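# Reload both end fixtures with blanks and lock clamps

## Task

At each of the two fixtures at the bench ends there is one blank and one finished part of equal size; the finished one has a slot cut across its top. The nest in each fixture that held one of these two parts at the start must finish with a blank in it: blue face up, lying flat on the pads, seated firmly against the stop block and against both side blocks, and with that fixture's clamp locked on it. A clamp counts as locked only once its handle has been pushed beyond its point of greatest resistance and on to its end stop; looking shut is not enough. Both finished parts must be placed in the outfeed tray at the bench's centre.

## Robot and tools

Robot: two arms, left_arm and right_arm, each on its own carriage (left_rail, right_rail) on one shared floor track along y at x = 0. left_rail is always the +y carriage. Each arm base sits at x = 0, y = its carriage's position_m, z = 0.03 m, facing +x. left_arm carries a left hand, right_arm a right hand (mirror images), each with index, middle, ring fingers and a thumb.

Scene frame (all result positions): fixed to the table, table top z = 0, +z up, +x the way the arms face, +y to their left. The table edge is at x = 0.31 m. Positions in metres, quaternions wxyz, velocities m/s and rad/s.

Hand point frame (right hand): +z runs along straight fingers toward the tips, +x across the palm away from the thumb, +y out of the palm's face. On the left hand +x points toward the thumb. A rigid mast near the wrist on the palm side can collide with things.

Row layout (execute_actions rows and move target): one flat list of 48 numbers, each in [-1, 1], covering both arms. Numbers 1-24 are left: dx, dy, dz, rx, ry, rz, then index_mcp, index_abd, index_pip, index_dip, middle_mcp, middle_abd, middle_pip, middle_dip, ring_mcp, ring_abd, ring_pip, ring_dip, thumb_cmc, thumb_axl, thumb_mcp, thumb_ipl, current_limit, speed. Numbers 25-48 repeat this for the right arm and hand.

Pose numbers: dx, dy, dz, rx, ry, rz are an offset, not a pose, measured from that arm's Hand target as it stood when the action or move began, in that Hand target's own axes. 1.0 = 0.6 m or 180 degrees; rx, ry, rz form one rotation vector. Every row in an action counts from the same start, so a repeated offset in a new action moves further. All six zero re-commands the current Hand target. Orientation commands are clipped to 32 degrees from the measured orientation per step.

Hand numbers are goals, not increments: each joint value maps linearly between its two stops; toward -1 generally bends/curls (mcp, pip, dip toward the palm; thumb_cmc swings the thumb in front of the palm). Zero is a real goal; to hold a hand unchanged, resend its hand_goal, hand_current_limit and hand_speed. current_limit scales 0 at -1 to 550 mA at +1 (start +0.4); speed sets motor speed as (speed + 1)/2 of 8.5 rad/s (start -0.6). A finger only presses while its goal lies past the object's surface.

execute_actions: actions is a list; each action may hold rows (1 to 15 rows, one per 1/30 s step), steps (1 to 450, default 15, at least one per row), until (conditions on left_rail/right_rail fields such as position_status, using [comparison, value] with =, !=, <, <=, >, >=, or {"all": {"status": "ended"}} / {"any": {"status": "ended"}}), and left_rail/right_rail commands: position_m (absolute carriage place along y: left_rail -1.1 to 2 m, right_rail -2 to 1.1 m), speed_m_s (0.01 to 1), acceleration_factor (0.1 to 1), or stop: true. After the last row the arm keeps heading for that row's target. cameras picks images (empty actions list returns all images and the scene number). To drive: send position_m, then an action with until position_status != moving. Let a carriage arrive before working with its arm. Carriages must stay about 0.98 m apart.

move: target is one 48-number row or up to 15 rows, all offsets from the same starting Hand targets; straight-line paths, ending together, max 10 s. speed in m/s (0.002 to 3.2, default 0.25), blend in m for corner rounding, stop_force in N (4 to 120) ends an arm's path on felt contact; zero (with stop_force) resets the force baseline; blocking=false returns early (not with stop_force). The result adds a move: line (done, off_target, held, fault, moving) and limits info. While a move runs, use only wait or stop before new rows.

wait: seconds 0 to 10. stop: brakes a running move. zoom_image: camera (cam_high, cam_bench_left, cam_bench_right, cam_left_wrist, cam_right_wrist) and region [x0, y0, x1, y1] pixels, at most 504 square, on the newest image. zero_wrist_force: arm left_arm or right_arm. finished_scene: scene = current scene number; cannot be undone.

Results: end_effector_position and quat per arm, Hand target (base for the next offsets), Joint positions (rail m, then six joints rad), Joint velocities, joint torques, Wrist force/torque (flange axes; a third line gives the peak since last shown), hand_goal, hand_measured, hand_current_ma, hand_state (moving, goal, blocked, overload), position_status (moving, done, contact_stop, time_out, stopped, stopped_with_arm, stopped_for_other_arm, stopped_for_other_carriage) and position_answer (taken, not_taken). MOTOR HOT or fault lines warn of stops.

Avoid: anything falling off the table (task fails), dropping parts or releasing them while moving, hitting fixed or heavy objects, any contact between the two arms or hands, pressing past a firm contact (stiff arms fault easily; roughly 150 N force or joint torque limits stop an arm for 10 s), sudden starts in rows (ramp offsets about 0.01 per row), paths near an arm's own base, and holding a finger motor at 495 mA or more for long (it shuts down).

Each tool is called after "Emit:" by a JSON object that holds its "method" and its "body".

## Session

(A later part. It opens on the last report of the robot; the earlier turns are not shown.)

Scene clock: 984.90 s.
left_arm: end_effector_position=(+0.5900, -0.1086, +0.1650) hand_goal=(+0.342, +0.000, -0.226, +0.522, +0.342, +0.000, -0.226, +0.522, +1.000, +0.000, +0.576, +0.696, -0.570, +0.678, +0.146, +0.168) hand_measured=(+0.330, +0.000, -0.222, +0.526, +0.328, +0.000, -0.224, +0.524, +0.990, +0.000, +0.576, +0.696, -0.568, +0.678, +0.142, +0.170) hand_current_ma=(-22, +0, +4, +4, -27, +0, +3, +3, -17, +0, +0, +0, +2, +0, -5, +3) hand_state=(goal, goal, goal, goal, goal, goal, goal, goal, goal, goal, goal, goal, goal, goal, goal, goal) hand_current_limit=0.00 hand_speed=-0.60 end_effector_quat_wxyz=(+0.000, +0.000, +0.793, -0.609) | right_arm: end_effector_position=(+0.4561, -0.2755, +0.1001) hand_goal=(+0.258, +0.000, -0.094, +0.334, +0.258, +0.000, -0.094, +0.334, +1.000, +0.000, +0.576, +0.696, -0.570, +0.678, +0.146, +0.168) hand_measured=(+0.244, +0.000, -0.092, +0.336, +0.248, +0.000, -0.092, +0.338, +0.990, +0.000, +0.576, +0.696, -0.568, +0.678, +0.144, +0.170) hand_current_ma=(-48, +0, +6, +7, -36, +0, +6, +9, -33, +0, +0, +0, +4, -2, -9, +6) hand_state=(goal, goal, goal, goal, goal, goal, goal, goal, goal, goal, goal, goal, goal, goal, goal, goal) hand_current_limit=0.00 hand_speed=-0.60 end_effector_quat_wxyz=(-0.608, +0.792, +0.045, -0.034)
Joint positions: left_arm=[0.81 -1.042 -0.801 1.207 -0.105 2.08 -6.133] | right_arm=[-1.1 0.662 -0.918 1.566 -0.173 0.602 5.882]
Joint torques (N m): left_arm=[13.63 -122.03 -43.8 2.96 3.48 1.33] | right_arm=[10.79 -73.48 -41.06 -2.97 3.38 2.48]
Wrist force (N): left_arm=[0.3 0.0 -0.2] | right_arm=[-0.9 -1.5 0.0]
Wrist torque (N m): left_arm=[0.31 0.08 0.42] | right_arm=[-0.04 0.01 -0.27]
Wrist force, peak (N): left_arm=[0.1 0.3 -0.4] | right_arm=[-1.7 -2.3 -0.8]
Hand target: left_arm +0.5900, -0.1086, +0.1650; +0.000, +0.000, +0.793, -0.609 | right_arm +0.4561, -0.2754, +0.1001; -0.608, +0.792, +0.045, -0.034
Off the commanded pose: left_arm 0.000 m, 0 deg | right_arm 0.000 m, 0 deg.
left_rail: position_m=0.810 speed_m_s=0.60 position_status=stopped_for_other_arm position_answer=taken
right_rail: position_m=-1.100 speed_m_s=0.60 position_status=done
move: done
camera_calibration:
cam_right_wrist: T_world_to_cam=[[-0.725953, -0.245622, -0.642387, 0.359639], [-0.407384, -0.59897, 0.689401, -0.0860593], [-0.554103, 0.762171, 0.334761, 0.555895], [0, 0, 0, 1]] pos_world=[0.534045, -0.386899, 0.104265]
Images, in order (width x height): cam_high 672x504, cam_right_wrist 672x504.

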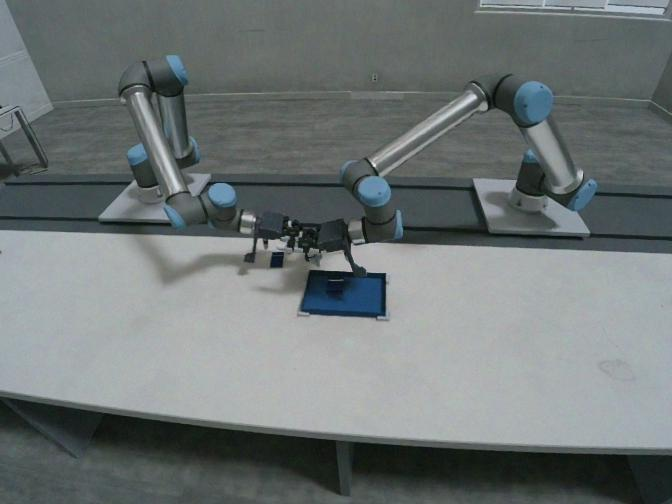

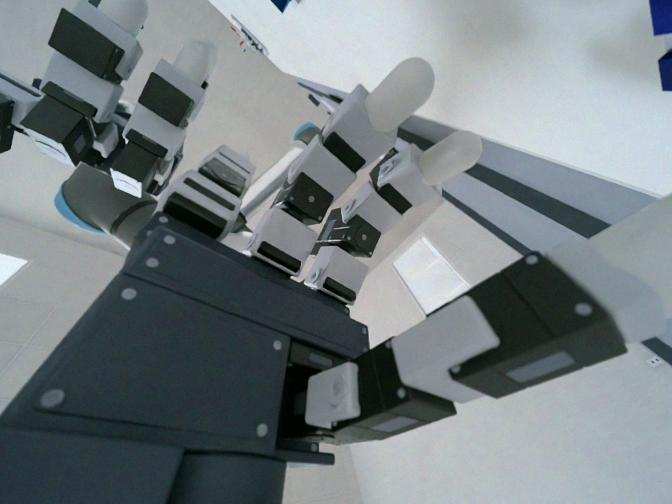

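Emit:
{"method": "move", "body": {"target": [0,0.0811,-0.4959,0,0,0,0.342,0,-0.226,0.522,0.342,0,-0.226,0.522,1,0,0.576,0.696,-0.571,0.678,0.146,0.168,0.0,-0.6,  0,0,0,0,0,0,0.257,0,-0.095,0.333,0.257,0,-0.095,0.333,1,0,0.576,0.696,-0.571,0.678,0.146,0.168,0.0,-0.6], "speed": 0.1, "cameras": ["cam_right_wrist","cam_high"]}}

Emit:
{"method": "zoom_image", "body": {"camera": "cam_high", "region": [220, 200, 340, 290]}}

Scene clock: 1011.00 s.
left_arm: end_effector_position=(+0.5900, +0.1913, +0.1950) hand_goal=(+0.342, +0.000, -0.226, +0.522, +0.342, +0.000, -0.226, +0.522, +1.000, +0.000, +0.576, +0.696, -0.570, +0.678, +0.146, +0.168) hand_measured=(+0.330, +0.000, -0.222, +0.526, +0.328, +0.000, -0.224, +0.524, +0.990, +0.000, +0.576, +0.696, -0.568, +0.678, +0.144, +0.170) hand_current_ma=(-21, +0, +4, +4, -26, +0, +3, +3, -17, +0, +0, +0, +2, +0, -4, +3) hand_state=(goal, goal, goal, goal, goal, goal, goal, goal, goal, goal, goal, goal, goal, goal, goal, goal) hand_current_limit=0.00 hand_speed=-0.60 end_effector_quat_wxyz=(+0.000, +0.000, +0.793, -0.609) | right_arm: end_effector_position=(+0.4561, -0.2754, +0.1001) hand_goal=(+0.258, +0.000, -0.094, +0.334, +0.258, +0.000, -0.094, +0.334, +1.000, +0.000, +0.576, +0.696, -0.570, +0.678, +0.146, +0.168) hand_measured=(+0.244, +0.000, -0.092, +0.336, +0.248, +0.000, -0.092, +0.338, +0.990, +0.000, +0.576, +0.696, -0.568, +0.678, +0.144, +0.170) hand_current_ma=(-48, +0, +6, +7, -36, +0, +6, +9, -33, +0, +0, +0, +4, -2, -9, +6) hand_state=(goal, goal, goal, goal, goal, goal, goal, goal, goal, goal, goal, goal, goal, goal, goal, goal) hand_current_limit=0.00 hand_speed=-0.60 end_effector_quat_wxyz=(-0.608, +0.792, +0.045, -0.034)
Joint positions: left_arm=[0.81 -0.822 -1.112 1.679 -0.216 2.289 -6.047] | right_arm=[-1.1 0.662 -0.918 1.566 -0.173 0.602 5.882]
Joint torques (N m): left_arm=[13.25 -95.78 -27.2 -2.6 4.39 1.7] | right_arm=[10.78 -75.63 -38.48 -2.94 3 2.37]
Wrist force (N): left_arm=[-0.3 0.4 -0.7] | right_arm=[-0.8 -1.3 0.1]
Wrist torque (N m): left_arm=[0.37 0.19 0.18] | right_arm=[-0.01 0.00 -0.25]
Wrist force, peak (N): left_arm=[-0.4 0.3 -1.5] | right_arm=[-1.3 -2.0 0.1]
Hand target: left_arm +0.5900, +0.1914, +0.1950; +0.000, +0.000, +0.793, -0.609 | right_arm +0.4561, -0.2754, +0.1001; -0.608, +0.792, +0.045, -0.034
Off the commanded pose: left_arm 0.000 m, 0 deg | right_arm 0.000 m, 0 deg.
left_rail: position_m=0.810 speed_m_s=0.60 position_status=stopped_for_other_arm position_answer=taken
right_rail: position_m=-1.100 speed_m_s=0.60 position_status=done
move: done
camera_calibration:
cam_right_wrist: T_world_to_cam=[[-0.725977, -0.245618, -0.642362, 0.359611], [-0.4074, -0.598918, 0.689437, -0.085906], [-0.55406, 0.762213, 0.334736, 0.555849], [0, 0, 0, 1]] pos_world=[0.534045, -0.386799, 0.104165]
Images, in order (width x height): cam_high 672x504, cam_right_wrist 672x504.

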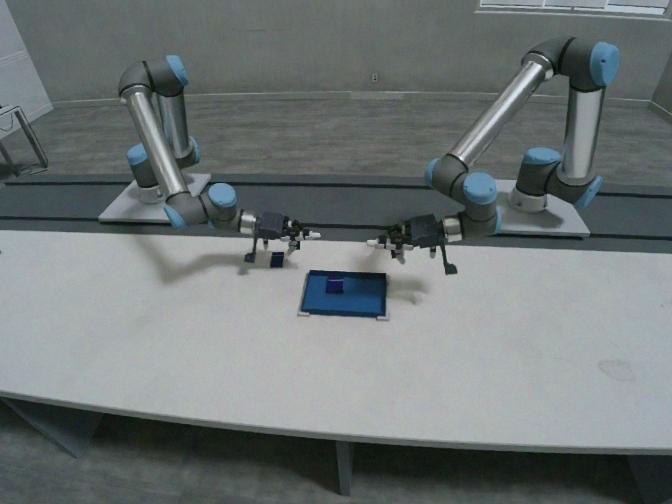

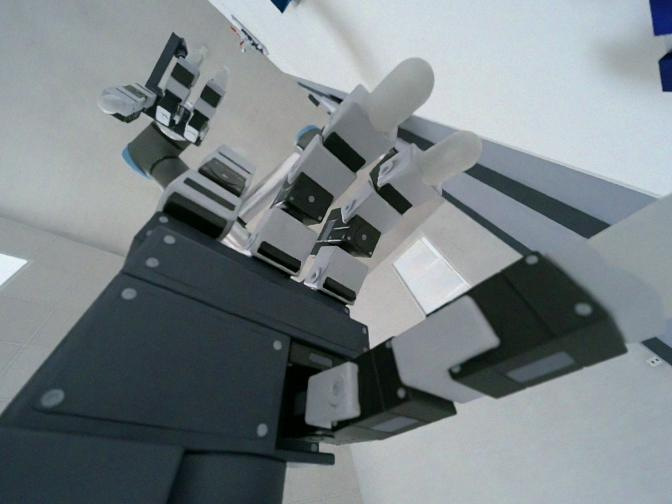

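Scaled by 4.200 from the camera's 672x504 image, which has a finer 960x720 frame.

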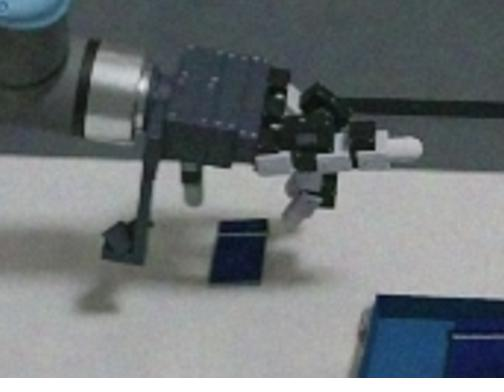

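Now drive the left carriage away.

Emit:
{"method": "execute_actions", "body": {"actions": [{"left_rail":{"position_m":1.7,"speed_m_s":0.6,"acceleration_factor":1.0},"steps":200,"until":{"left_rail":{"position_status":["!=","moving"]}}}], "cameras": []}}

Scene clock: 1019.70 s.
left_arm: end_effector_position=(+0.5900, +1.0811, +0.1950) hand_goal=(+0.342, +0.000, -0.226, +0.522, +0.342, +0.000, -0.226, +0.522, +1.000, +0.000, +0.576, +0.696, -0.570, +0.678, +0.146, +0.168) hand_measured=(+0.332, +0.000, -0.224, +0.526, +0.330, +0.000, -0.224, +0.524, +0.990, +0.000, +0.576, +0.696, -0.568, +0.678, +0.144, +0.170) hand_current_ma=(-19, +0, +3, +3, -24, +0, +3, +3, -17, +0, +0, +0, +2, +0, -4, +3) hand_state=(goal, goal, goal, goal, goal, goal, goal, goal, goal, goal, goal, goal, goal, goal, goal, goal) hand_current_limit=0.00 hand_speed=-0.60 end_effector_quat_wxyz=(+0.000, +0.000, +0.793, -0.609) | right_arm: end_effector_position=(+0.4561, -0.2754, +0.1001) hand_goal=(+0.258, +0.000, -0.094, +0.334, +0.258, +0.000, -0.094, +0.334, +1.000, +0.000, +0.576, +0.696, -0.570, +0.678, +0.146, +0.168) hand_measured=(+0.244, +0.000, -0.092, +0.336, +0.248, +0.000, -0.092, +0.338, +0.990, +0.000, +0.576, +0.696, -0.568, +0.678, +0.144, +0.170) hand_current_ma=(-48, +0, +6, +7, -36, +0, +6, +9, -33, +0, +0, +0, +4, -2, -9, +6) hand_state=(goal, goal, goal, goal, goal, goal, goal, goal, goal, goal, goal, goal, goal, goal, goal, goal) hand_current_limit=0.00 hand_speed=-0.60 end_effector_quat_wxyz=(-0.608, +0.792, +0.045, -0.034)
Joint positions: left_arm=[1.7 -0.821 -1.113 1.679 -0.216 2.289 -6.047] | right_arm=[-1.1 0.662 -0.918 1.566 -0.173 0.602 5.882]
Joint torques (N m): left_arm=[0.57 -87.88 -36.84 2.86 3.51 2.21] | right_arm=[10.8 -76.85 -36.38 -3.23 3.25 2.12]
Wrist force (N): left_arm=[-0.2 0.3 -0.3] | right_arm=[-1.1 -1.4 -0.1]
Wrist torque (N m): left_arm=[0.32 0.17 0.19] | right_arm=[-0.01 0.03 -0.28]
Wrist force, peak (N): left_arm=[-0.2 0.6 -1.4] | right_arm=[-1.4 -1.8 0.4]
Hand target: left_arm +0.5900, +1.0810, +0.1950; +0.000, +0.000, +0.793, -0.609 | right_arm +0.4561, -0.2754, +0.1001; -0.608, +0.792, +0.045, -0.034
Off the commanded pose: left_arm 0.000 m, 0 deg | right_arm 0.000 m, 0 deg.
left_rail: position_m=1.700 speed_m_s=0.60 position_status=done
right_rail: position_m=-1.100 speed_m_s=0.60 position_status=done
No camera images: "cameras" was empty.

Emit:
{"method": "move", "body": {"target": [0,0,0,0,0,0,0.342,0,-0.226,0.522,0.342,0,-0.226,0.522,1,0,0.576,0.696,-0.571,0.678,0.146,0.168,0.0,-0.6,  0,0.0853,0.0229,0,0,0,0.257,0,-0.095,0.333,0.257,0,-0.095,0.333,1,0,0.576,0.696,-0.571,0.678,0.146,0.168,0.0,-0.85], "speed": 0.08, "cameras": []}}

Emit:
{"method": "move", "body": {"target": [0,0,0,0,0,0,0.342,0,-0.226,0.522,0.342,0,-0.226,0.522,1,0,0.576,0.696,-0.571,0.678,0.146,0.168,0.0,-0.6,  0,0.0145,0.0039,0,0,0,0.257,0,-0.095,0.333,0.257,0,-0.095,0.333,1,0,0.576,0.696,-0.571,0.678,0.146,0.168,0.0,-0.85], "speed": 0.006, "stop_force": 4, "cameras": ["cam_right_wrist","cam_high"]}}

Emit:
{"method": "zoom_image", "body": {"camera": "cam_high", "region": [220, 200, 340, 290]}}

Scene clock: 1038.10 s.
left_arm: end_effector_position=(+0.5900, +1.0810, +0.1950) hand_goal=(+0.342, +0.000, -0.226, +0.522, +0.342, +0.000, -0.226, +0.522, +1.000, +0.000, +0.576, +0.696, -0.570, +0.678, +0.146, +0.168) hand_measured=(+0.332, +0.000, -0.224, +0.526, +0.330, +0.000, -0.224, +0.524, +0.990, +0.000, +0.576, +0.696, -0.568, +0.678, +0.144, +0.170) hand_current_ma=(-19, +0, +3, +3, -24, +0, +3, +3, -17, +0, +0, +0, +2, +0, -4, +3) hand_state=(goal, goal, goal, goal, goal, goal, goal, goal, goal, goal, goal, goal, goal, goal, goal, goal) hand_current_limit=0.00 hand_speed=-0.60 end_effector_quat_wxyz=(+0.000, +0.000, +0.793, -0.609) | right_arm: end_effector_position=(+0.4561, -0.2754, +0.0472) hand_goal=(+0.258, +0.000, -0.094, +0.334, +0.258, +0.000, -0.094, +0.334, +1.000, +0.000, +0.576, +0.696, -0.570, +0.678, +0.146, +0.168) hand_measured=(+0.244, +0.000, -0.092, +0.336, +0.248, +0.000, -0.092, +0.338, +0.990, +0.000, +0.576, +0.696, -0.568, +0.678, +0.144, +0.170) hand_current_ma=(-47, +0, +6, +7, -35, +0, +6, +9, -33, +0, +0, +0, +4, -2, -9, +6) hand_state=(goal, goal, goal, goal, goal, goal, goal, goal, goal, goal, goal, goal, goal, goal, goal, goal) hand_current_limit=0.00 hand_speed=-0.85 end_effector_quat_wxyz=(-0.608, +0.792, +0.045, -0.034)
Joint positions: left_arm=[1.7 -0.821 -1.113 1.679 -0.216 2.289 -6.047] | right_arm=[-1.1 0.662 -0.864 1.583 -0.245 0.602 5.882]
Joint torques (N m): left_arm=[-14.11 -63.33 -39.14 2.26 2.63 1.66] | right_arm=[10.28 -78.74 -18.13 -3.43 2.8 1.35]
Wrist force (N): left_arm=[-0.3 0.4 -0.5] | right_arm=[-1.3 -1.5 0.0]
Wrist torque (N m): left_arm=[0.35 0.18 0.18] | right_arm=[-0.05 0.03 -0.29]
Wrist force, peak (N): left_arm=[-0.2 0.7 -0.7] | right_arm=[-0.8 -2.3 0.0]
Hand target: left_arm +0.5900, +1.0810, +0.1950; +0.000, +0.000, +0.793, -0.609 | right_arm +0.4561, -0.2754, +0.0471; -0.608, +0.792, +0.045, -0.034
Off the commanded pose: left_arm 0.000 m, 0 deg | right_arm 0.000 m, 0 deg.
left_rail: position_m=1.700 speed_m_s=0.60 position_status=done
right_rail: position_m=-1.100 speed_m_s=0.60 position_status=done
move: done
No camera images: "cameras" was empty.

Scene clock: 1040.13 s.
left_arm: end_effector_position=(+0.5900, +1.0810, +0.1950) hand_goal=(+0.342, +0.000, -0.226, +0.522, +0.342, +0.000, -0.226, +0.522, +1.000, +0.000, +0.576, +0.696, -0.570, +0.678, +0.146, +0.168) hand_measured=(+0.332, +0.000, -0.224, +0.526, +0.330, +0.000, -0.224, +0.524, +0.990, +0.000, +0.576, +0.696, -0.568, +0.678, +0.144, +0.170) hand_current_ma=(-19, +0, +3, +3, -24, +0, +3, +3, -17, +0, +0, +0, +2, +0, -4, +3) hand_state=(goal, goal, goal, goal, goal, goal, goal, goal, goal, goal, goal, goal, goal, goal, goal, goal) hand_current_limit=0.00 hand_speed=-0.60 end_effector_quat_wxyz=(+0.000, +0.000, +0.793, -0.609) | right_arm: end_effector_position=(+0.4561, -0.2754, +0.0418) hand_goal=(+0.258, +0.000, -0.094, +0.334, +0.258, +0.000, -0.094, +0.334, +1.000, +0.000, +0.576, +0.696, -0.570, +0.678, +0.146, +0.168) hand_measured=(+0.248, +0.000, -0.096, +0.334, +0.252, +0.000, -0.096, +0.332, +0.990, +0.000, +0.576, +0.696, -0.568, +0.678, +0.144, +0.170) hand_current_ma=(-35, +0, -3, -1, -20, +0, -5, -4, -33, +0, +0, +0, +4, -2, -7, +5) hand_state=(goal, goal, goal, goal, goal, goal, goal, goal, goal, goal, goal, goal, goal, goal, goal, goal) hand_current_limit=0.00 hand_speed=-0.85 end_effector_quat_wxyz=(-0.608, +0.792, +0.045, -0.034)
Joint positions: left_arm=[1.7 -0.821 -1.112 1.679 -0.216 2.289 -6.047] | right_arm=[-1.1 0.662 -0.858 1.585 -0.252 0.602 5.882]
Joint torques (N m): left_arm=[-15.79 -63.23 -37.24 2.63 1.39 1.6] | right_arm=[6.7 -96.31 -24.18 5 3.17 0.97]
Wrist force (N): left_arm=[-0.1 0.4 -0.4] | right_arm=[-0.8 -4.6 -0.2]
Wrist torque (N m): left_arm=[0.34 0.16 0.20] | right_arm=[-0.28 -0.06 -0.19]
Wrist force, peak (N): left_arm=[-0.3 0.6 -0.9] | right_arm=[-1.5 -9.1 -1.0]
Hand target: left_arm +0.5900, +1.0810, +0.1950; +0.000, +0.000, +0.793, -0.609 | right_arm +0.4561, -0.2754, +0.0418; -0.608, +0.792, +0.045, -0.034 (not the last commanded pose)
Off the commanded pose: left_arm 0.000 m, 0 deg | right_arm 0.004 m, 0 deg.
left_rail: position_m=1.700 speed_m_s=0.60 position_status=done
right_rail: position_m=-1.100 speed_m_s=0.60 position_status=done
move: contact (right_arm)
camera_calibration:
cam_right_wrist: T_world_to_cam=[[-0.725977, -0.245618, -0.642362, 0.322153], [-0.4074, -0.598918, 0.689437, -0.0458215], [-0.55406, 0.762213, 0.334736, 0.575275], [0, 0, 0, 1]] pos_world=[0.533945, -0.386799, 0.0459649]
Images, in order (width x height): cam_high 672x504, cam_right_wrist 672x504.

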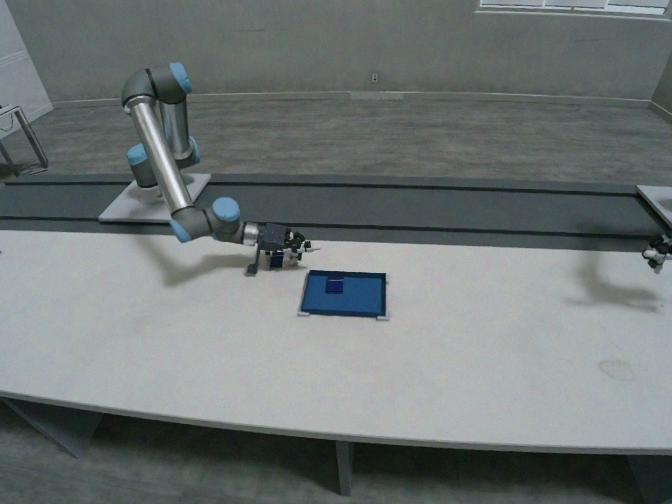

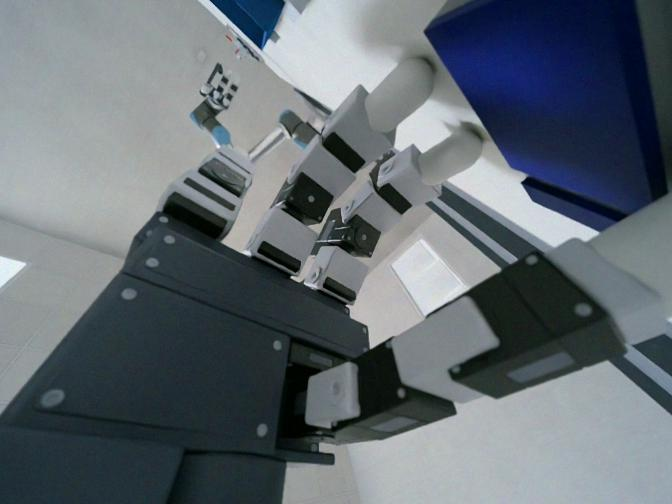

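Scaled by 4.200 from the camera's 672x504 image, which has a finer 960x720 frame.

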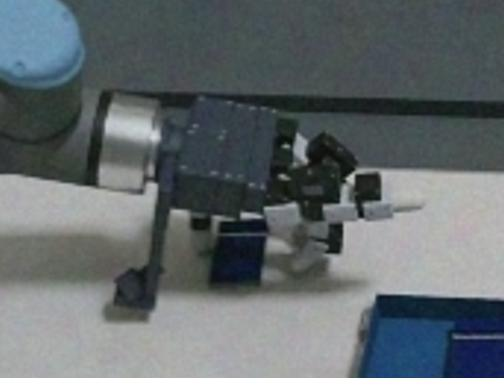

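Emit:
{"method": "execute_actions", "body": {"actions": [{"rows":[[0,0,0,0,0,0,0.342,0,-0.226,0.522,0.342,0,-0.226,0.522,1,0,0.576,0.696,-0.571,0.678,0.146,0.168,0.0,-0.6, 0,0,0,0,0,0,0.055,0,-0.095,0.333,0.055,0,-0.095,0.333,1,0,0.576,0.696,-0.571,0.678,-0.079,0.168,0.0,-0.88]],"steps":60}], "cameras": ["cam_right_wrist","cam_high"]}}

Emit:
{"method": "zoom_image", "body": {"camera": "cam_high", "region": [220, 200, 340, 290]}}

Scene clock: 1053.63 s.
left_arm: end_effector_position=(+0.5900, +1.0810, +0.1950) hand_goal=(+0.342, +0.000, -0.226, +0.522, +0.342, +0.000, -0.226, +0.522, +1.000, +0.000, +0.576, +0.696, -0.570, +0.678, +0.146, +0.168) hand_measured=(+0.332, +0.000, -0.224, +0.526, +0.330, +0.000, -0.224, +0.524, +0.990, +0.000, +0.576, +0.696, -0.568, +0.678, +0.144, +0.170) hand_current_ma=(-19, +0, +3, +3, -24, +0, +3, +3, -17, +0, +0, +0, +2, +0, -4, +3) hand_state=(goal, goal, goal, goal, goal, goal, goal, goal, goal, goal, goal, goal, goal, goal, goal, goal) hand_current_limit=0.00 hand_speed=-0.60 end_effector_quat_wxyz=(+0.000, +0.000, +0.793, -0.609) | right_arm: end_effector_position=(+0.4561, -0.2754, +0.0418) hand_goal=(+0.056, +0.000, -0.094, +0.334, +0.056, +0.000, -0.094, +0.334, +1.000, +0.000, +0.576, +0.696, -0.570, +0.678, -0.078, +0.168) hand_measured=(+0.058, +0.000, -0.094, +0.334, +0.226, +0.000, -0.090, +0.332, +0.990, +0.000, +0.576, +0.696, -0.568, +0.678, +0.134, +0.180) hand_current_ma=(+5, +0, +1, -1, +275, +0, +11, -4, -33, +0, +0, +0, +4, -2, +275, +49) hand_state=(goal, goal, goal, goal, blocked, goal, goal, goal, goal, goal, goal, goal, goal, goal, blocked, goal) hand_current_limit=0.00 hand_speed=-0.88 end_effector_quat_wxyz=(-0.608, +0.792, +0.045, -0.034)
Joint positions: left_arm=[1.7 -0.821 -1.112 1.679 -0.216 2.289 -6.047] | right_arm=[-1.1 0.662 -0.858 1.585 -0.252 0.602 5.882]
Joint torques (N m): left_arm=[-13.59 -61.67 -39.93 1.79 -0.41 1.37] | right_arm=[-5.41 -74.63 -34.24 4.94 2.69 -1.44]
Wrist force (N): left_arm=[-0.6 0.4 -0.3] | right_arm=[-1.2 -7.3 -0.8]
Wrist torque (N m): left_arm=[0.34 0.22 0.15] | right_arm=[-0.16 -0.03 -0.34]
Wrist force, peak (N): left_arm=[-0.7 0.3 -0.6] | right_arm=[-1.6 -8.4 -0.7]
Hand target: left_arm +0.5900, +1.0810, +0.1950; +0.000, +0.000, +0.793, -0.609 | right_arm +0.4561, -0.2754, +0.0418; -0.608, +0.792, +0.045, -0.034
Off the commanded pose: left_arm 0.000 m, 0 deg | right_arm 0.000 m, 0 deg.
left_rail: position_m=1.700 speed_m_s=0.60 position_status=done
right_rail: position_m=-1.100 speed_m_s=0.60 position_status=done
camera_calibration:
cam_right_wrist: T_world_to_cam=[[-0.725941, -0.245565, -0.642423, 0.32223], [-0.407464, -0.59894, 0.689379, -0.0457521], [-0.55406, 0.762213, 0.334736, 0.57533], [0, 0, 0, 1]] pos_world=[0.534045, -0.386799, 0.045965]
Images, in order (width x height): cam_high 672x504, cam_right_wrist 672x504.

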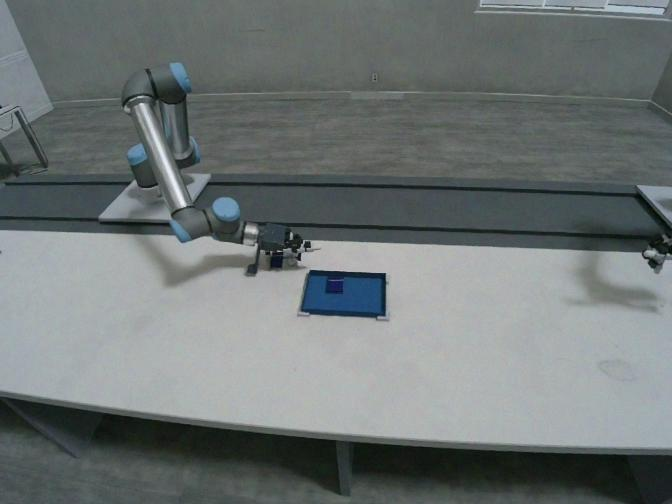

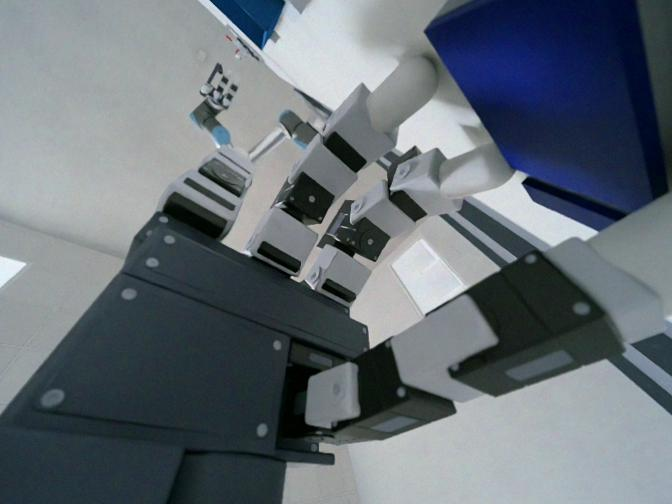

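Scaled by 4.200 from the camera's 672x504 image, which has a finer 960x720 frame.

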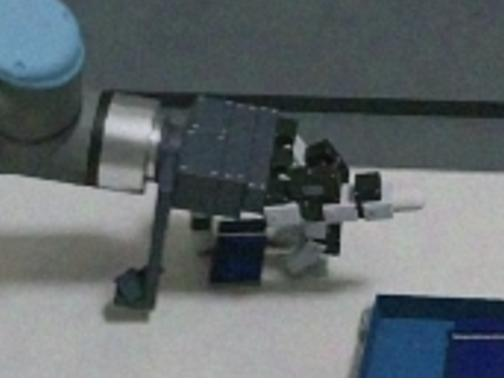

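Emit:
{"method": "move", "body": {"target": [0,0,0,0,0,0,0.342,0,-0.226,0.522,0.342,0,-0.226,0.522,1,0,0.576,0.696,-0.571,0.678,0.146,0.168,0.0,-0.6,  0,-0.0016,-0.0004,0,0,0,0.055,0,-0.095,0.333,0.055,0,-0.095,0.333,1,0,0.576,0.696,-0.571,0.678,-0.079,0.168,0.0,-0.88], "speed": 0.005, "cameras": ["cam_right_wrist"]}}

Scene clock: 1069.17 s.
left_arm: end_effector_position=(+0.5900, +1.0810, +0.1950) hand_goal=(+0.342, +0.000, -0.226, +0.522, +0.342, +0.000, -0.226, +0.522, +1.000, +0.000, +0.576, +0.696, -0.570, +0.678, +0.146, +0.168) hand_measured=(+0.332, +0.000, -0.224, +0.526, +0.330, +0.000, -0.224, +0.524, +0.990, +0.000, +0.576, +0.696, -0.568, +0.678, +0.144, +0.170) hand_current_ma=(-19, +0, +3, +3, -24, +0, +3, +3, -17, +0, +0, +0, +2, +0, -4, +3) hand_state=(goal, goal, goal, goal, goal, goal, goal, goal, goal, goal, goal, goal, goal, goal, goal, goal) hand_current_limit=0.00 hand_speed=-0.60 end_effector_quat_wxyz=(+0.000, +0.000, +0.793, -0.609) | right_arm: end_effector_position=(+0.4561, -0.2754, +0.0428) hand_goal=(+0.056, +0.000, -0.094, +0.334, +0.056, +0.000, -0.094, +0.334, +1.000, +0.000, +0.576, +0.696, -0.570, +0.678, -0.078, +0.168) hand_measured=(+0.070, +0.000, -0.090, +0.334, +0.072, +0.000, -0.088, +0.336, +0.990, +0.000, +0.576, +0.696, -0.568, +0.678, +0.104, +0.180) hand_current_ma=(+45, +0, +9, -1, +53, +0, +14, +4, -33, +0, +0, +0, +2, -2, +275, +51) hand_state=(goal, goal, goal, goal, goal, goal, goal, goal, goal, goal, goal, goal, goal, goal, blocked, goal) hand_current_limit=0.00 hand_speed=-0.88 end_effector_quat_wxyz=(-0.608, +0.792, +0.045, -0.034)
Joint positions: left_arm=[1.7 -0.821 -1.112 1.679 -0.216 2.289 -6.047] | right_arm=[-1.1 0.662 -0.859 1.584 -0.251 0.602 5.882]
Joint torques (N m): left_arm=[-17.27 -61.55 -40.15 1.85 -1.52 0.79] | right_arm=[-0.26 -99.19 -38.33 4.78 3.25 0.08]
Wrist force (N): left_arm=[-0.4 0.6 -0.4] | right_arm=[-1.3 -1.6 -0.2]
Wrist torque (N m): left_arm=[0.36 0.20 0.16] | right_arm=[-0.02 0.03 -0.30]
Wrist force, peak (N): left_arm=[-0.2 0.6 -0.6] | right_arm=[-1.0 -8.4 -1.2]
Hand target: left_arm +0.5900, +1.0810, +0.1950; +0.000, +0.000, +0.793, -0.609 | right_arm +0.4561, -0.2754, +0.0428; -0.608, +0.792, +0.045, -0.034
Off the commanded pose: left_arm 0.000 m, 0 deg | right_arm 0.000 m, 0 deg.
left_rail: position_m=1.700 speed_m_s=0.60 position_status=done
right_rail: position_m=-1.100 speed_m_s=0.60 position_status=done
move: done
camera_calibration:
cam_right_wrist: T_world_to_cam=[[-0.725951, -0.245579, -0.642407, 0.322871], [-0.407447, -0.598934, 0.689395, -0.0464494], [-0.55406, 0.762213, 0.334736, 0.574996], [0, 0, 0, 1]] pos_world=[0.534045, -0.386799, 0.046965]
Images, in order (width x height): cam_right_wrist 672x504.

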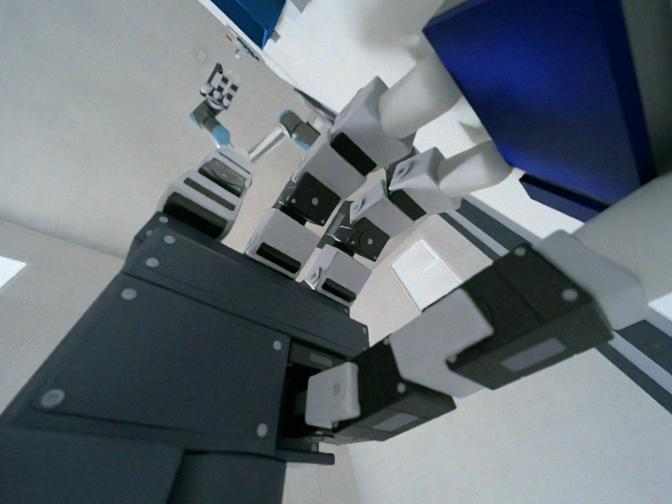

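Emit:
{"method": "execute_actions", "body": {"actions": [{"rows":[[0,0,0,0,0,0,0.342,0,-0.226,0.522,0.342,0,-0.226,0.522,1,0,0.576,0.696,-0.571,0.678,0.146,0.168,0.0,-0.6, 0,0,0,0,0,0,0.0,0,-0.095,0.333,0.0,0,-0.095,0.333,1,0,0.576,0.696,-0.571,0.678,-0.079,0.168,0.1,-0.88]],"steps":40}], "cameras": []}}

Emit:
{"method": "move", "body": {"target": [0,0,0,0,0,0,0.342,0,-0.226,0.522,0.342,0,-0.226,0.522,1,0,0.576,0.696,-0.571,0.678,0.146,0.168,0.0,-0.6,  0,-0.0161,-0.0043,0,0,0,0.0,0,-0.095,0.333,0.0,0,-0.095,0.333,1,0,0.576,0.696,-0.571,0.678,-0.079,0.168,0.1,-0.88], "speed": 0.01, "cameras": ["cam_right_wrist","cam_high"]}}

Emit:
{"method": "zoom_image", "body": {"camera": "cam_high", "region": [220, 200, 340, 290]}}

Scene clock: 1093.47 s.
left_arm: end_effector_position=(+0.5900, +1.0810, +0.1950) hand_goal=(+0.342, +0.000, -0.226, +0.522, +0.342, +0.000, -0.226, +0.522, +1.000, +0.000, +0.576, +0.696, -0.570, +0.678, +0.146, +0.168) hand_measured=(+0.332, +0.000, -0.224, +0.526, +0.330, +0.000, -0.224, +0.524, +0.990, +0.000, +0.576, +0.696, -0.568, +0.678, +0.144, +0.170) hand_current_ma=(-19, +0, +3, +3, -24, +0, +3, +3, -17, +0, +0, +0, +2, +0, -4, +3) hand_state=(goal, goal, goal, goal, goal, goal, goal, goal, goal, goal, goal, goal, goal, goal, goal, goal) hand_current_limit=0.00 hand_speed=-0.60 end_effector_quat_wxyz=(+0.000, +0.000, +0.793, -0.609) | right_arm: end_effector_position=(+0.4561, -0.2754, +0.0428) hand_goal=(+0.000, +0.000, -0.094, +0.334, +0.000, +0.000, -0.094, +0.334, +1.000, +0.000, +0.576, +0.696, -0.570, +0.678, -0.078, +0.168) hand_measured=(+0.060, +0.000, -0.086, +0.336, +0.044, +0.000, -0.080, +0.342, +0.990, +0.000, +0.576, +0.696, -0.558, +0.678, +0.104, +0.188) hand_current_ma=(+248, -2, +25, +2, +177, -1, +45, +21, -33, +0, +0, +0, +38, +2, +303, +92) hand_state=(blocked, goal, goal, goal, blocked, goal, goal, goal, goal, goal, goal, goal, goal, goal, blocked, goal) hand_current_limit=0.10 hand_speed=-0.88 end_effector_quat_wxyz=(-0.608, +0.792, +0.045, -0.034)
Joint positions: left_arm=[1.7 -0.821 -1.112 1.679 -0.216 2.289 -6.047] | right_arm=[-1.1 0.662 -0.859 1.584 -0.251 0.602 5.882]
Joint torques (N m): left_arm=[-15.25 -61.88 -38.21 1.41 -1.7 0.01] | right_arm=[9.1 -99.1 -38.49 5.06 3.11 2.2]
Wrist force (N): left_arm=[-0.3 0.4 -0.2] | right_arm=[-1.3 -1.4 0.5]
Wrist torque (N m): left_arm=[0.32 0.19 0.18] | right_arm=[-0.01 0.02 -0.28]
Wrist force, peak (N): left_arm=[-0.3 0.7 -0.5] | right_arm=[-1.4 -1.9 0.2]
Hand target: left_arm +0.5900, +1.0810, +0.1950; +0.000, +0.000, +0.793, -0.609 | right_arm +0.4561, -0.2754, +0.0428; -0.608, +0.792, +0.045, -0.034
Off the commanded pose: left_arm 0.000 m, 0 deg | right_arm 0.000 m, 0 deg.
left_rail: position_m=1.700 speed_m_s=0.60 position_status=done
right_rail: position_m=-1.100 speed_m_s=0.60 position_status=done
No camera images: "cameras" was empty.

Scene clock: 1094.73 s.
left_arm: end_effector_position=(+0.5900, +1.0810, +0.1950) hand_goal=(+0.342, +0.000, -0.226, +0.522, +0.342, +0.000, -0.226, +0.522, +1.000, +0.000, +0.576, +0.696, -0.570, +0.678, +0.146, +0.168) hand_measured=(+0.332, +0.000, -0.224, +0.526, +0.330, +0.000, -0.224, +0.524, +0.990, +0.000, +0.576, +0.696, -0.568, +0.678, +0.144, +0.170) hand_current_ma=(-19, +0, +3, +3, -24, +0, +3, +3, -17, +0, +0, +0, +2, +0, -4, +3) hand_state=(goal, goal, goal, goal, goal, goal, goal, goal, goal, goal, goal, goal, goal, goal, goal, goal) hand_current_limit=0.00 hand_speed=-0.60 end_effector_quat_wxyz=(+0.000, +0.000, +0.793, -0.609) | right_arm: end_effector_position=(+0.4561, -0.2754, +0.0527) hand_goal=(+0.000, +0.000, -0.094, +0.334, +0.000, +0.000, -0.094, +0.334, +1.000, +0.000, +0.576, +0.696, -0.570, +0.678, -0.078, +0.168) hand_measured=(+0.000, -0.002, -0.090, +0.336, +0.000, -0.002, -0.090, +0.338, +0.990, +0.000, +0.576, +0.696, -0.568, +0.678, -0.074, +0.170) hand_current_ma=(+0, -2, +11, +6, +0, -5, +11, +10, -33, +0, +0, +0, +5, +3, +15, +9) hand_state=(goal, goal, goal, goal, goal, goal, goal, goal, goal, goal, goal, goal, goal, goal, goal, goal) hand_current_limit=0.10 hand_speed=-0.88 end_effector_quat_wxyz=(-0.608, +0.792, +0.045, -0.034)
Joint positions: left_arm=[1.7 -0.821 -1.112 1.679 -0.216 2.289 -6.047] | right_arm=[-1.1 0.662 -0.869 1.582 -0.238 0.602 5.882]
Joint torques (N m): left_arm=[-14.79 -63.03 -40.27 1.72 -2.06 0.77] | right_arm=[9.61 -98.68 -39.15 4.49 2.85 1.94]
Wrist force (N): left_arm=[-0.5 0.2 -0.5] | right_arm=[-1.5 -1.2 0.3]
Wrist torque (N m): left_arm=[0.33 0.21 0.17] | right_arm=[0.00 0.06 -0.31]
Wrist force, peak (N): left_arm=[-0.4 0.5 -0.5] | right_arm=[-1.3 -2.4 -0.5]
Hand target: left_arm +0.5900, +1.0810, +0.1950; +0.000, +0.000, +0.793, -0.609 | right_arm +0.4561, -0.2754, +0.0528; -0.608, +0.792, +0.045, -0.034
Off the commanded pose: left_arm 0.000 m, 0 deg | right_arm 0.000 m, 0 deg.
left_rail: position_m=1.700 speed_m_s=0.60 position_status=done
right_rail: position_m=-1.100 speed_m_s=0.60 position_status=done
move: done
camera_calibration:
cam_right_wrist: T_world_to_cam=[[-0.725941, -0.245565, -0.642423, 0.329232], [-0.407464, -0.59894, 0.689379, -0.0532663], [-0.55406, 0.762213, 0.334736, 0.571682], [0, 0, 0, 1]] pos_world=[0.534045, -0.386799, 0.056865]
Images, in order (width x height): cam_high 672x504, cam_right_wrist 672x504.

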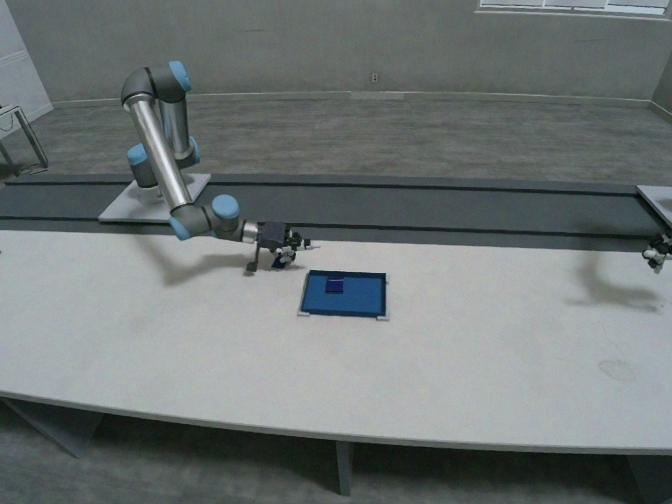

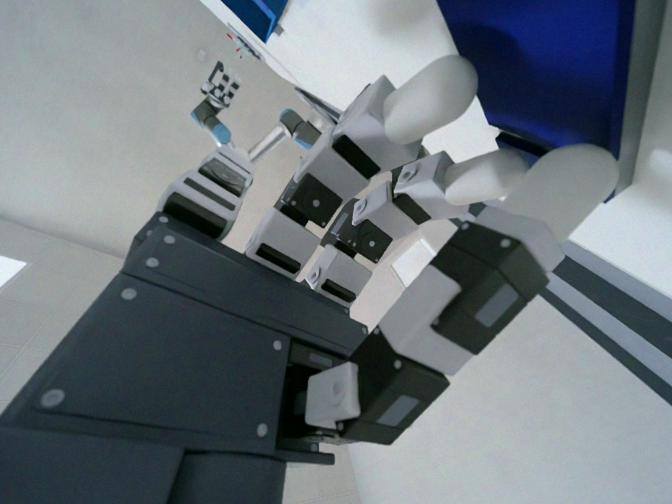

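Scaled by 4.200 from the camera's 672x504 image, which has a finer 960x720 frame.

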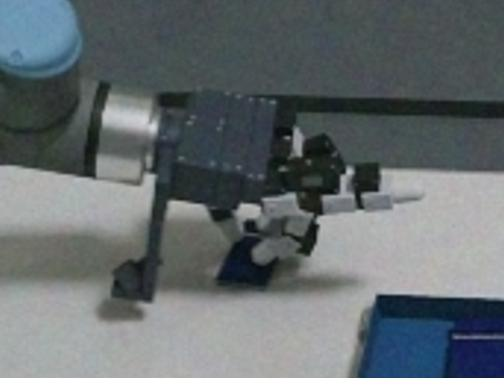

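Emit:
{"method": "move", "body": {"target": [[0,0,0,0,0,0,0.342,0,-0.226,0.522,0.342,0,-0.226,0.522,1,0,0.576,0.696,-0.571,0.678,0.146,0.168,0.0,-0.6,  0,-0.1288,-0.0345,0,0,0,0.257,0,-0.095,0.333,0.257,0,-0.095,0.333,1,0,0.576,0.696,-0.664,0.678,0.146,0.168,0.0,-0.6],[0,0,0,0,0,0,0.342,0,-0.226,0.522,0.342,0,-0.226,0.522,1,0,0.576,0.696,-0.571,0.678,0.146,0.168,0.0,-0.6,  0.0033,-0.1267,-0.2167,-0.25,0,0,0.257,0,-0.095,0.333,0.257,0,-0.095,0.333,1,0,0.576,0.696,-0.664,0.678,0.146,0.168,0.0,-0.6]], "speed": 0.2, "cameras": ["cam_right_wrist","cam_high"]}}

Emit:
{"method": "zoom_image", "body": {"camera": "cam_right_wrist", "region": [330, 0, 530, 160]}}

Emit:
{"method": "zoom_image", "body": {"camera": "cam_high", "region": [220, 200, 340, 290]}}

Scene clock: 1176.87 s.
left_arm: end_effector_position=(+0.5900, +1.0810, +0.1950) hand_goal=(+0.342, +0.000, -0.226, +0.522, +0.342, +0.000, -0.226, +0.522, +1.000, +0.000, +0.576, +0.696, -0.570, +0.678, +0.146, +0.168) hand_measured=(+0.332, +0.000, -0.224, +0.526, +0.330, +0.000, -0.224, +0.524, +0.990, +0.000, +0.576, +0.696, -0.568, +0.678, +0.144, +0.170) hand_current_ma=(-19, +0, +3, +3, -24, +0, +3, +3, -17, +0, +0, +0, +2, +0, -4, +3) hand_state=(goal, goal, goal, goal, goal, goal, goal, goal, goal, goal, goal, goal, goal, goal, goal, goal) hand_current_limit=0.00 hand_speed=-0.60 end_effector_quat_wxyz=(+0.000, +0.000, +0.793, -0.609) | right_arm: end_effector_position=(+0.4700, -0.3804, +0.1599) hand_goal=(+0.258, +0.000, -0.094, +0.334, +0.258, +0.000, -0.094, +0.334, +1.000, +0.000, +0.576, +0.696, -0.664, +0.678, +0.146, +0.168) hand_measured=(+0.256, -0.002, -0.092, +0.336, +0.258, -0.002, -0.092, +0.338, +0.990, +0.000, +0.576, +0.696, -0.662, +0.678, +0.142, +0.170) hand_current_ma=(-3, -2, +7, +6, -2, -5, +7, +9, -33, +0, +0, +0, +8, +3, -11, +4) hand_state=(goal, goal, goal, goal, goal, goal, goal, goal, goal, goal, goal, goal, goal, goal, goal, goal) hand_current_limit=0.00 hand_speed=-0.60 end_effector_quat_wxyz=(-0.259, +0.964, +0.055, -0.015)
Joint positions: left_arm=[1.7 -0.821 -1.112 1.679 -0.216 2.289 -6.047] | right_arm=[-1.1 0.724 -0.851 1.241 0.86 1.149 5.392]
Joint torques (N m): left_arm=[-15.19 -62.02 -38.79 1.64 -1.56 -0.64] | right_arm=[10.14 -81.53 -42.91 7.7 3.64 -3.11]
Wrist force (N): left_arm=[-0.2 0.3 -0.3] | right_arm=[-0.8 -0.8 0.1]
Wrist torque (N m): left_arm=[0.32 0.17 0.19] | right_arm=[0.03 0.01 0.08]
Wrist force, peak (N): left_arm=[-0.4 0.3 -0.8] | right_arm=[-0.9 -2.9 0.0]
Hand target: left_arm +0.5900, +1.0810, +0.1950; +0.000, +0.000, +0.793, -0.609 | right_arm +0.4700, -0.3804, +0.1599; -0.258, +0.964, +0.055, -0.015
Off the commanded pose: left_arm 0.000 m, 0 deg | right_arm 0.000 m, 0 deg.
left_rail: position_m=1.700 speed_m_s=0.60 position_status=done
right_rail: position_m=-1.100 speed_m_s=0.60 position_status=done
move: done
camera_calibration:
cam_right_wrist: T_world_to_cam=[[-0.680099, -0.649588, -0.339853, 0.158795], [-0.480669, 0.0450725, 0.875743, 0.0652046], [-0.553554, 0.758949, -0.342891, 0.73042], [0, 0, 0, 1]] pos_world=[0.543665, -0.454139, 0.247319]
Images, in order (width x height): cam_high 672x504, cam_right_wrist 672x504.

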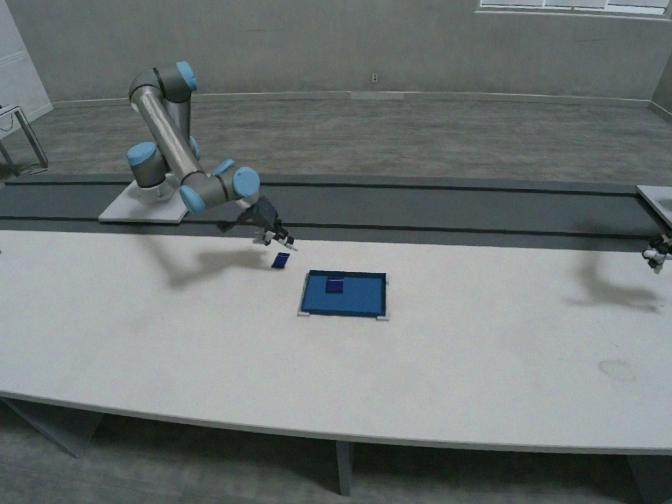

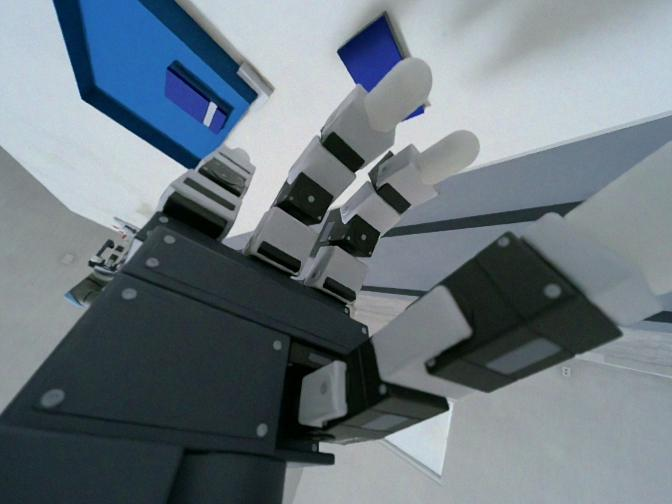

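Scaled by 2.520 from the camera's 672x504 image, which has a finer 960x720 frame.

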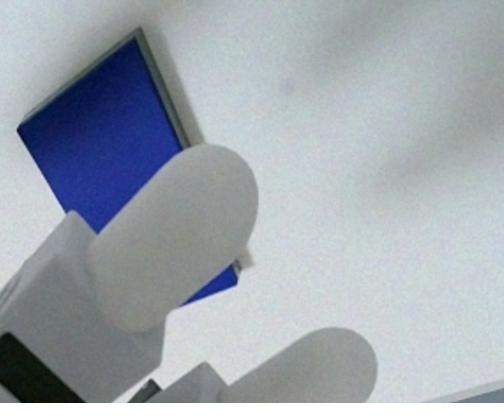

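Scaled by 4.200 from the camera's 672x504 image, which has a finer 960x720 frame.

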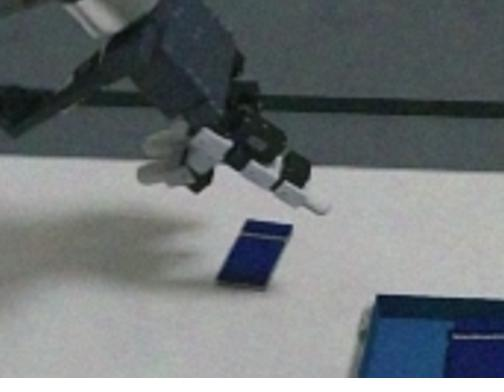

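Emit:
{"method": "move", "body": {"target": [0,0,0,0,0,0,0.342,0,-0.226,0.522,0.342,0,-0.226,0.522,1,0,0.576,0.696,-0.571,0.678,0.146,0.168,0.0,-0.6,  -0.0189,0.1435,-0.0828,0,0,0,0.257,0,-0.095,0.333,0.257,0,-0.095,0.333,1,0,0.576,0.696,-0.664,0.678,0.146,0.168,0.0,-0.6], "speed": 0.2, "cameras": ["cam_right_wrist"]}}

Emit:
{"method": "zoom_image", "body": {"camera": "cam_right_wrist", "region": [230, 0, 430, 160]}}

Scene clock: 1195.37 s.
left_arm: end_effector_position=(+0.5900, +1.0810, +0.1950) hand_goal=(+0.342, +0.000, -0.226, +0.522, +0.342, +0.000, -0.226, +0.522, +1.000, +0.000, +0.576, +0.696, -0.570, +0.678, +0.146, +0.168) hand_measured=(+0.332, +0.000, -0.224, +0.526, +0.330, +0.000, -0.224, +0.524, +0.990, +0.000, +0.576, +0.696, -0.568, +0.678, +0.144, +0.170) hand_current_ma=(-19, +0, +3, +3, -24, +0, +3, +3, -17, +0, +0, +0, +2, +0, -4, +3) hand_state=(goal, goal, goal, goal, goal, goal, goal, goal, goal, goal, goal, goal, goal, goal, goal, goal) hand_current_limit=0.00 hand_speed=-0.60 end_effector_quat_wxyz=(+0.000, +0.000, +0.793, -0.609) | right_arm: end_effector_position=(+0.4699, -0.4803, +0.1598) hand_goal=(+0.258, +0.000, -0.094, +0.334, +0.258, +0.000, -0.094, +0.334, +1.000, +0.000, +0.576, +0.696, -0.664, +0.678, +0.146, +0.168) hand_measured=(+0.258, -0.002, -0.092, +0.336, +0.258, -0.002, -0.092, +0.338, +0.990, +0.000, +0.576, +0.696, -0.662, +0.678, +0.142, +0.170) hand_current_ma=(+0, -2, +7, +6, +0, -5, +7, +9, -33, +0, +0, +0, +6, +3, -11, +4) hand_state=(goal, goal, goal, goal, goal, goal, goal, goal, goal, goal, goal, goal, goal, goal, goal, goal) hand_current_limit=0.00 hand_speed=-0.60 end_effector_quat_wxyz=(-0.258, +0.964, +0.055, -0.015)
Joint positions: left_arm=[1.7 -0.821 -1.112 1.679 -0.216 2.289 -6.047] | right_arm=[-1.1 0.624 -0.966 1.45 0.811 1.119 5.286]
Joint torques (N m): left_arm=[-15.01 -61.8 -40.41 1.19 -1.75 -0.57] | right_arm=[-11.9 -94.91 -20.48 -0.15 -4.48 -3.47]
Wrist force (N): left_arm=[-0.2 0.5 -0.4] | right_arm=[-0.7 -0.4 0.4]
Wrist torque (N m): left_arm=[0.37 0.17 0.18] | right_arm=[0.05 0.00 0.09]
Wrist force, peak (N): left_arm=[-0.2 0.4 -0.8] | right_arm=[-0.4 -2.2 0.4]
Hand target: left_arm +0.5900, +1.0810, +0.1950; +0.000, +0.000, +0.793, -0.609 | right_arm +0.4699, -0.4804, +0.1598; -0.258, +0.964, +0.055, -0.015
Off the commanded pose: left_arm 0.000 m, 0 deg | right_arm 0.000 m, 0 deg.
left_rail: position_m=1.700 speed_m_s=0.60 position_status=done
right_rail: position_m=-1.100 speed_m_s=0.60 position_status=done
move: done
camera_calibration:
cam_right_wrist: T_world_to_cam=[[-0.680088, -0.649683, -0.339694, 0.0936701], [-0.480681, 0.0452934, 0.875725, 0.0697961], [-0.553558, 0.758855, -0.343094, 0.80626], [0, 0, 0, 1]] pos_world=[0.543565, -0.55414, 0.24732]
Images, in order (width x height): cam_right_wrist 672x504.

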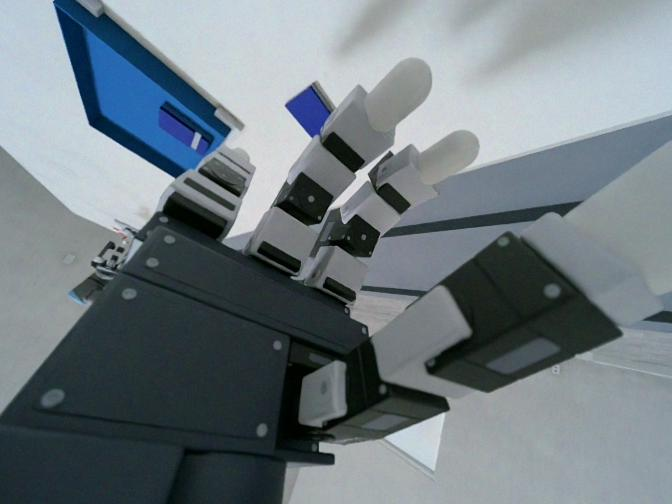

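Scaled by 2.520 from the camera's 672x504 image, which has a finer 960x720 frame.

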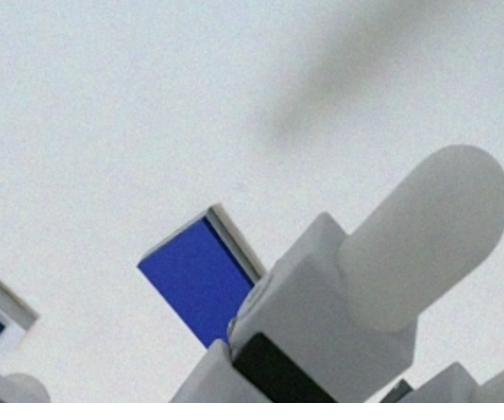

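Emit:
{"method": "move", "body": {"target": [0,0,0,0,0,0,0.342,0,-0.226,0.522,0.342,0,-0.226,0.522,1,0,0.576,0.696,-0.571,0.678,0.146,0.168,0.0,-0.6,  0.0377,-0.2428,0.2553,0.2489,0.0583,0.0448,0.257,0,-0.095,0.333,0.257,0,-0.095,0.333,1,0,0.576,0.696,-0.664,0.678,0.146,0.168,0.0,-0.6], "speed": 0.15, "cameras": ["cam_high"]}}

Emit:
{"method": "zoom_image", "body": {"camera": "cam_high", "region": [220, 200, 340, 290]}}

Scene clock: 1304.43 s.
left_arm: end_effector_position=(+0.5900, +1.0810, +0.1950) hand_goal=(+0.342, +0.000, -0.226, +0.522, +0.342, +0.000, -0.226, +0.522, +1.000, +0.000, +0.576, +0.696, -0.570, +0.678, +0.146, +0.168) hand_measured=(+0.332, +0.000, -0.224, +0.526, +0.330, +0.000, -0.224, +0.524, +0.990, +0.000, +0.576, +0.696, -0.568, +0.678, +0.144, +0.170) hand_current_ma=(-19, +0, +3, +3, -24, +0, +3, +3, -17, +0, +0, +0, +2, +0, -4, +3) hand_state=(goal, goal, goal, goal, goal, goal, goal, goal, goal, goal, goal, goal, goal, goal, goal, goal) hand_current_limit=0.00 hand_speed=-0.60 end_effector_quat_wxyz=(+0.000, +0.000, +0.793, -0.609) | right_arm: end_effector_position=(+0.4695, -0.2764, +0.1001) hand_goal=(+0.258, +0.000, -0.094, +0.334, +0.258, +0.000, -0.094, +0.334, +1.000, +0.000, +0.576, +0.696, -0.664, +0.678, +0.146, +0.168) hand_measured=(+0.256, -0.002, -0.092, +0.336, +0.256, -0.002, -0.092, +0.338, +0.990, +0.000, +0.576, +0.696, -0.662, +0.678, +0.142, +0.170) hand_current_ma=(-8, -2, +7, +6, -6, -5, +7, +9, -33, +0, +0, +0, +6, +3, -11, +4) hand_state=(goal, goal, goal, goal, goal, goal, goal, goal, goal, goal, goal, goal, goal, goal, goal, goal) hand_current_limit=0.00 hand_speed=-0.60 end_effector_quat_wxyz=(-0.608, +0.792, -0.044, +0.034)
Joint positions: left_arm=[1.7 -0.821 -1.112 1.679 -0.216 2.289 -6.047] | right_arm=[-1.1 0.684 -0.975 1.656 -0.322 0.829 6.035]
Joint torques (N m): left_arm=[-16.23 -63.86 -39.77 1.93 -1.66 -0.54] | right_arm=[11.99 -73.06 -20.3 -3.96 3.35 2.19]
Wrist force (N): left_arm=[-0.2 0.5 -0.4] | right_arm=[-1.1 -1.4 0.1]
Wrist torque (N m): left_arm=[0.36 0.16 0.19] | right_arm=[-0.05 0.01 -0.27]
Wrist force, peak (N): left_arm=[-0.2 0.5 -0.7] | right_arm=[-1.6 -1.4 0.4]
Hand target: left_arm +0.5900, +1.0810, +0.1950; +0.000, +0.000, +0.793, -0.609 | right_arm +0.4695, -0.2764, +0.1000; -0.608, +0.792, -0.044, +0.034
Off the commanded pose: left_arm 0.000 m, 0 deg | right_arm 0.000 m, 0 deg.
left_rail: position_m=1.700 speed_m_s=0.60 position_status=done
right_rail: position_m=-1.100 speed_m_s=0.60 position_status=done
move: done
Images, in order (width x height): cam_high 672x504.

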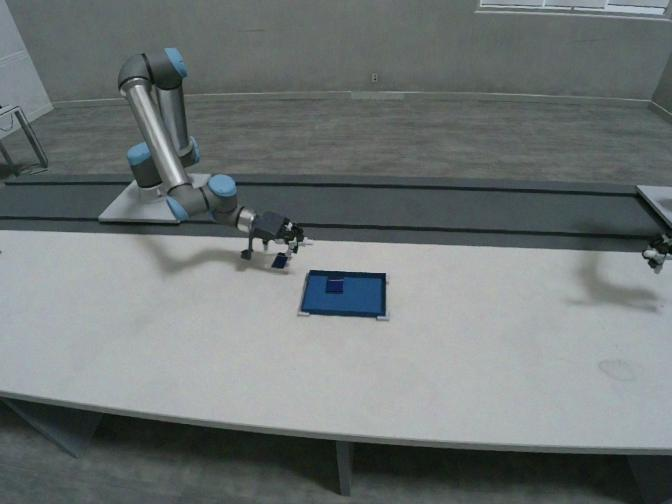

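Scaled by 4.200 from the camera's 672x504 image, which has a finer 960x720 frame.

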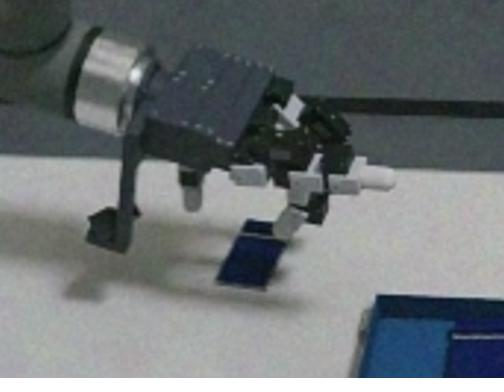

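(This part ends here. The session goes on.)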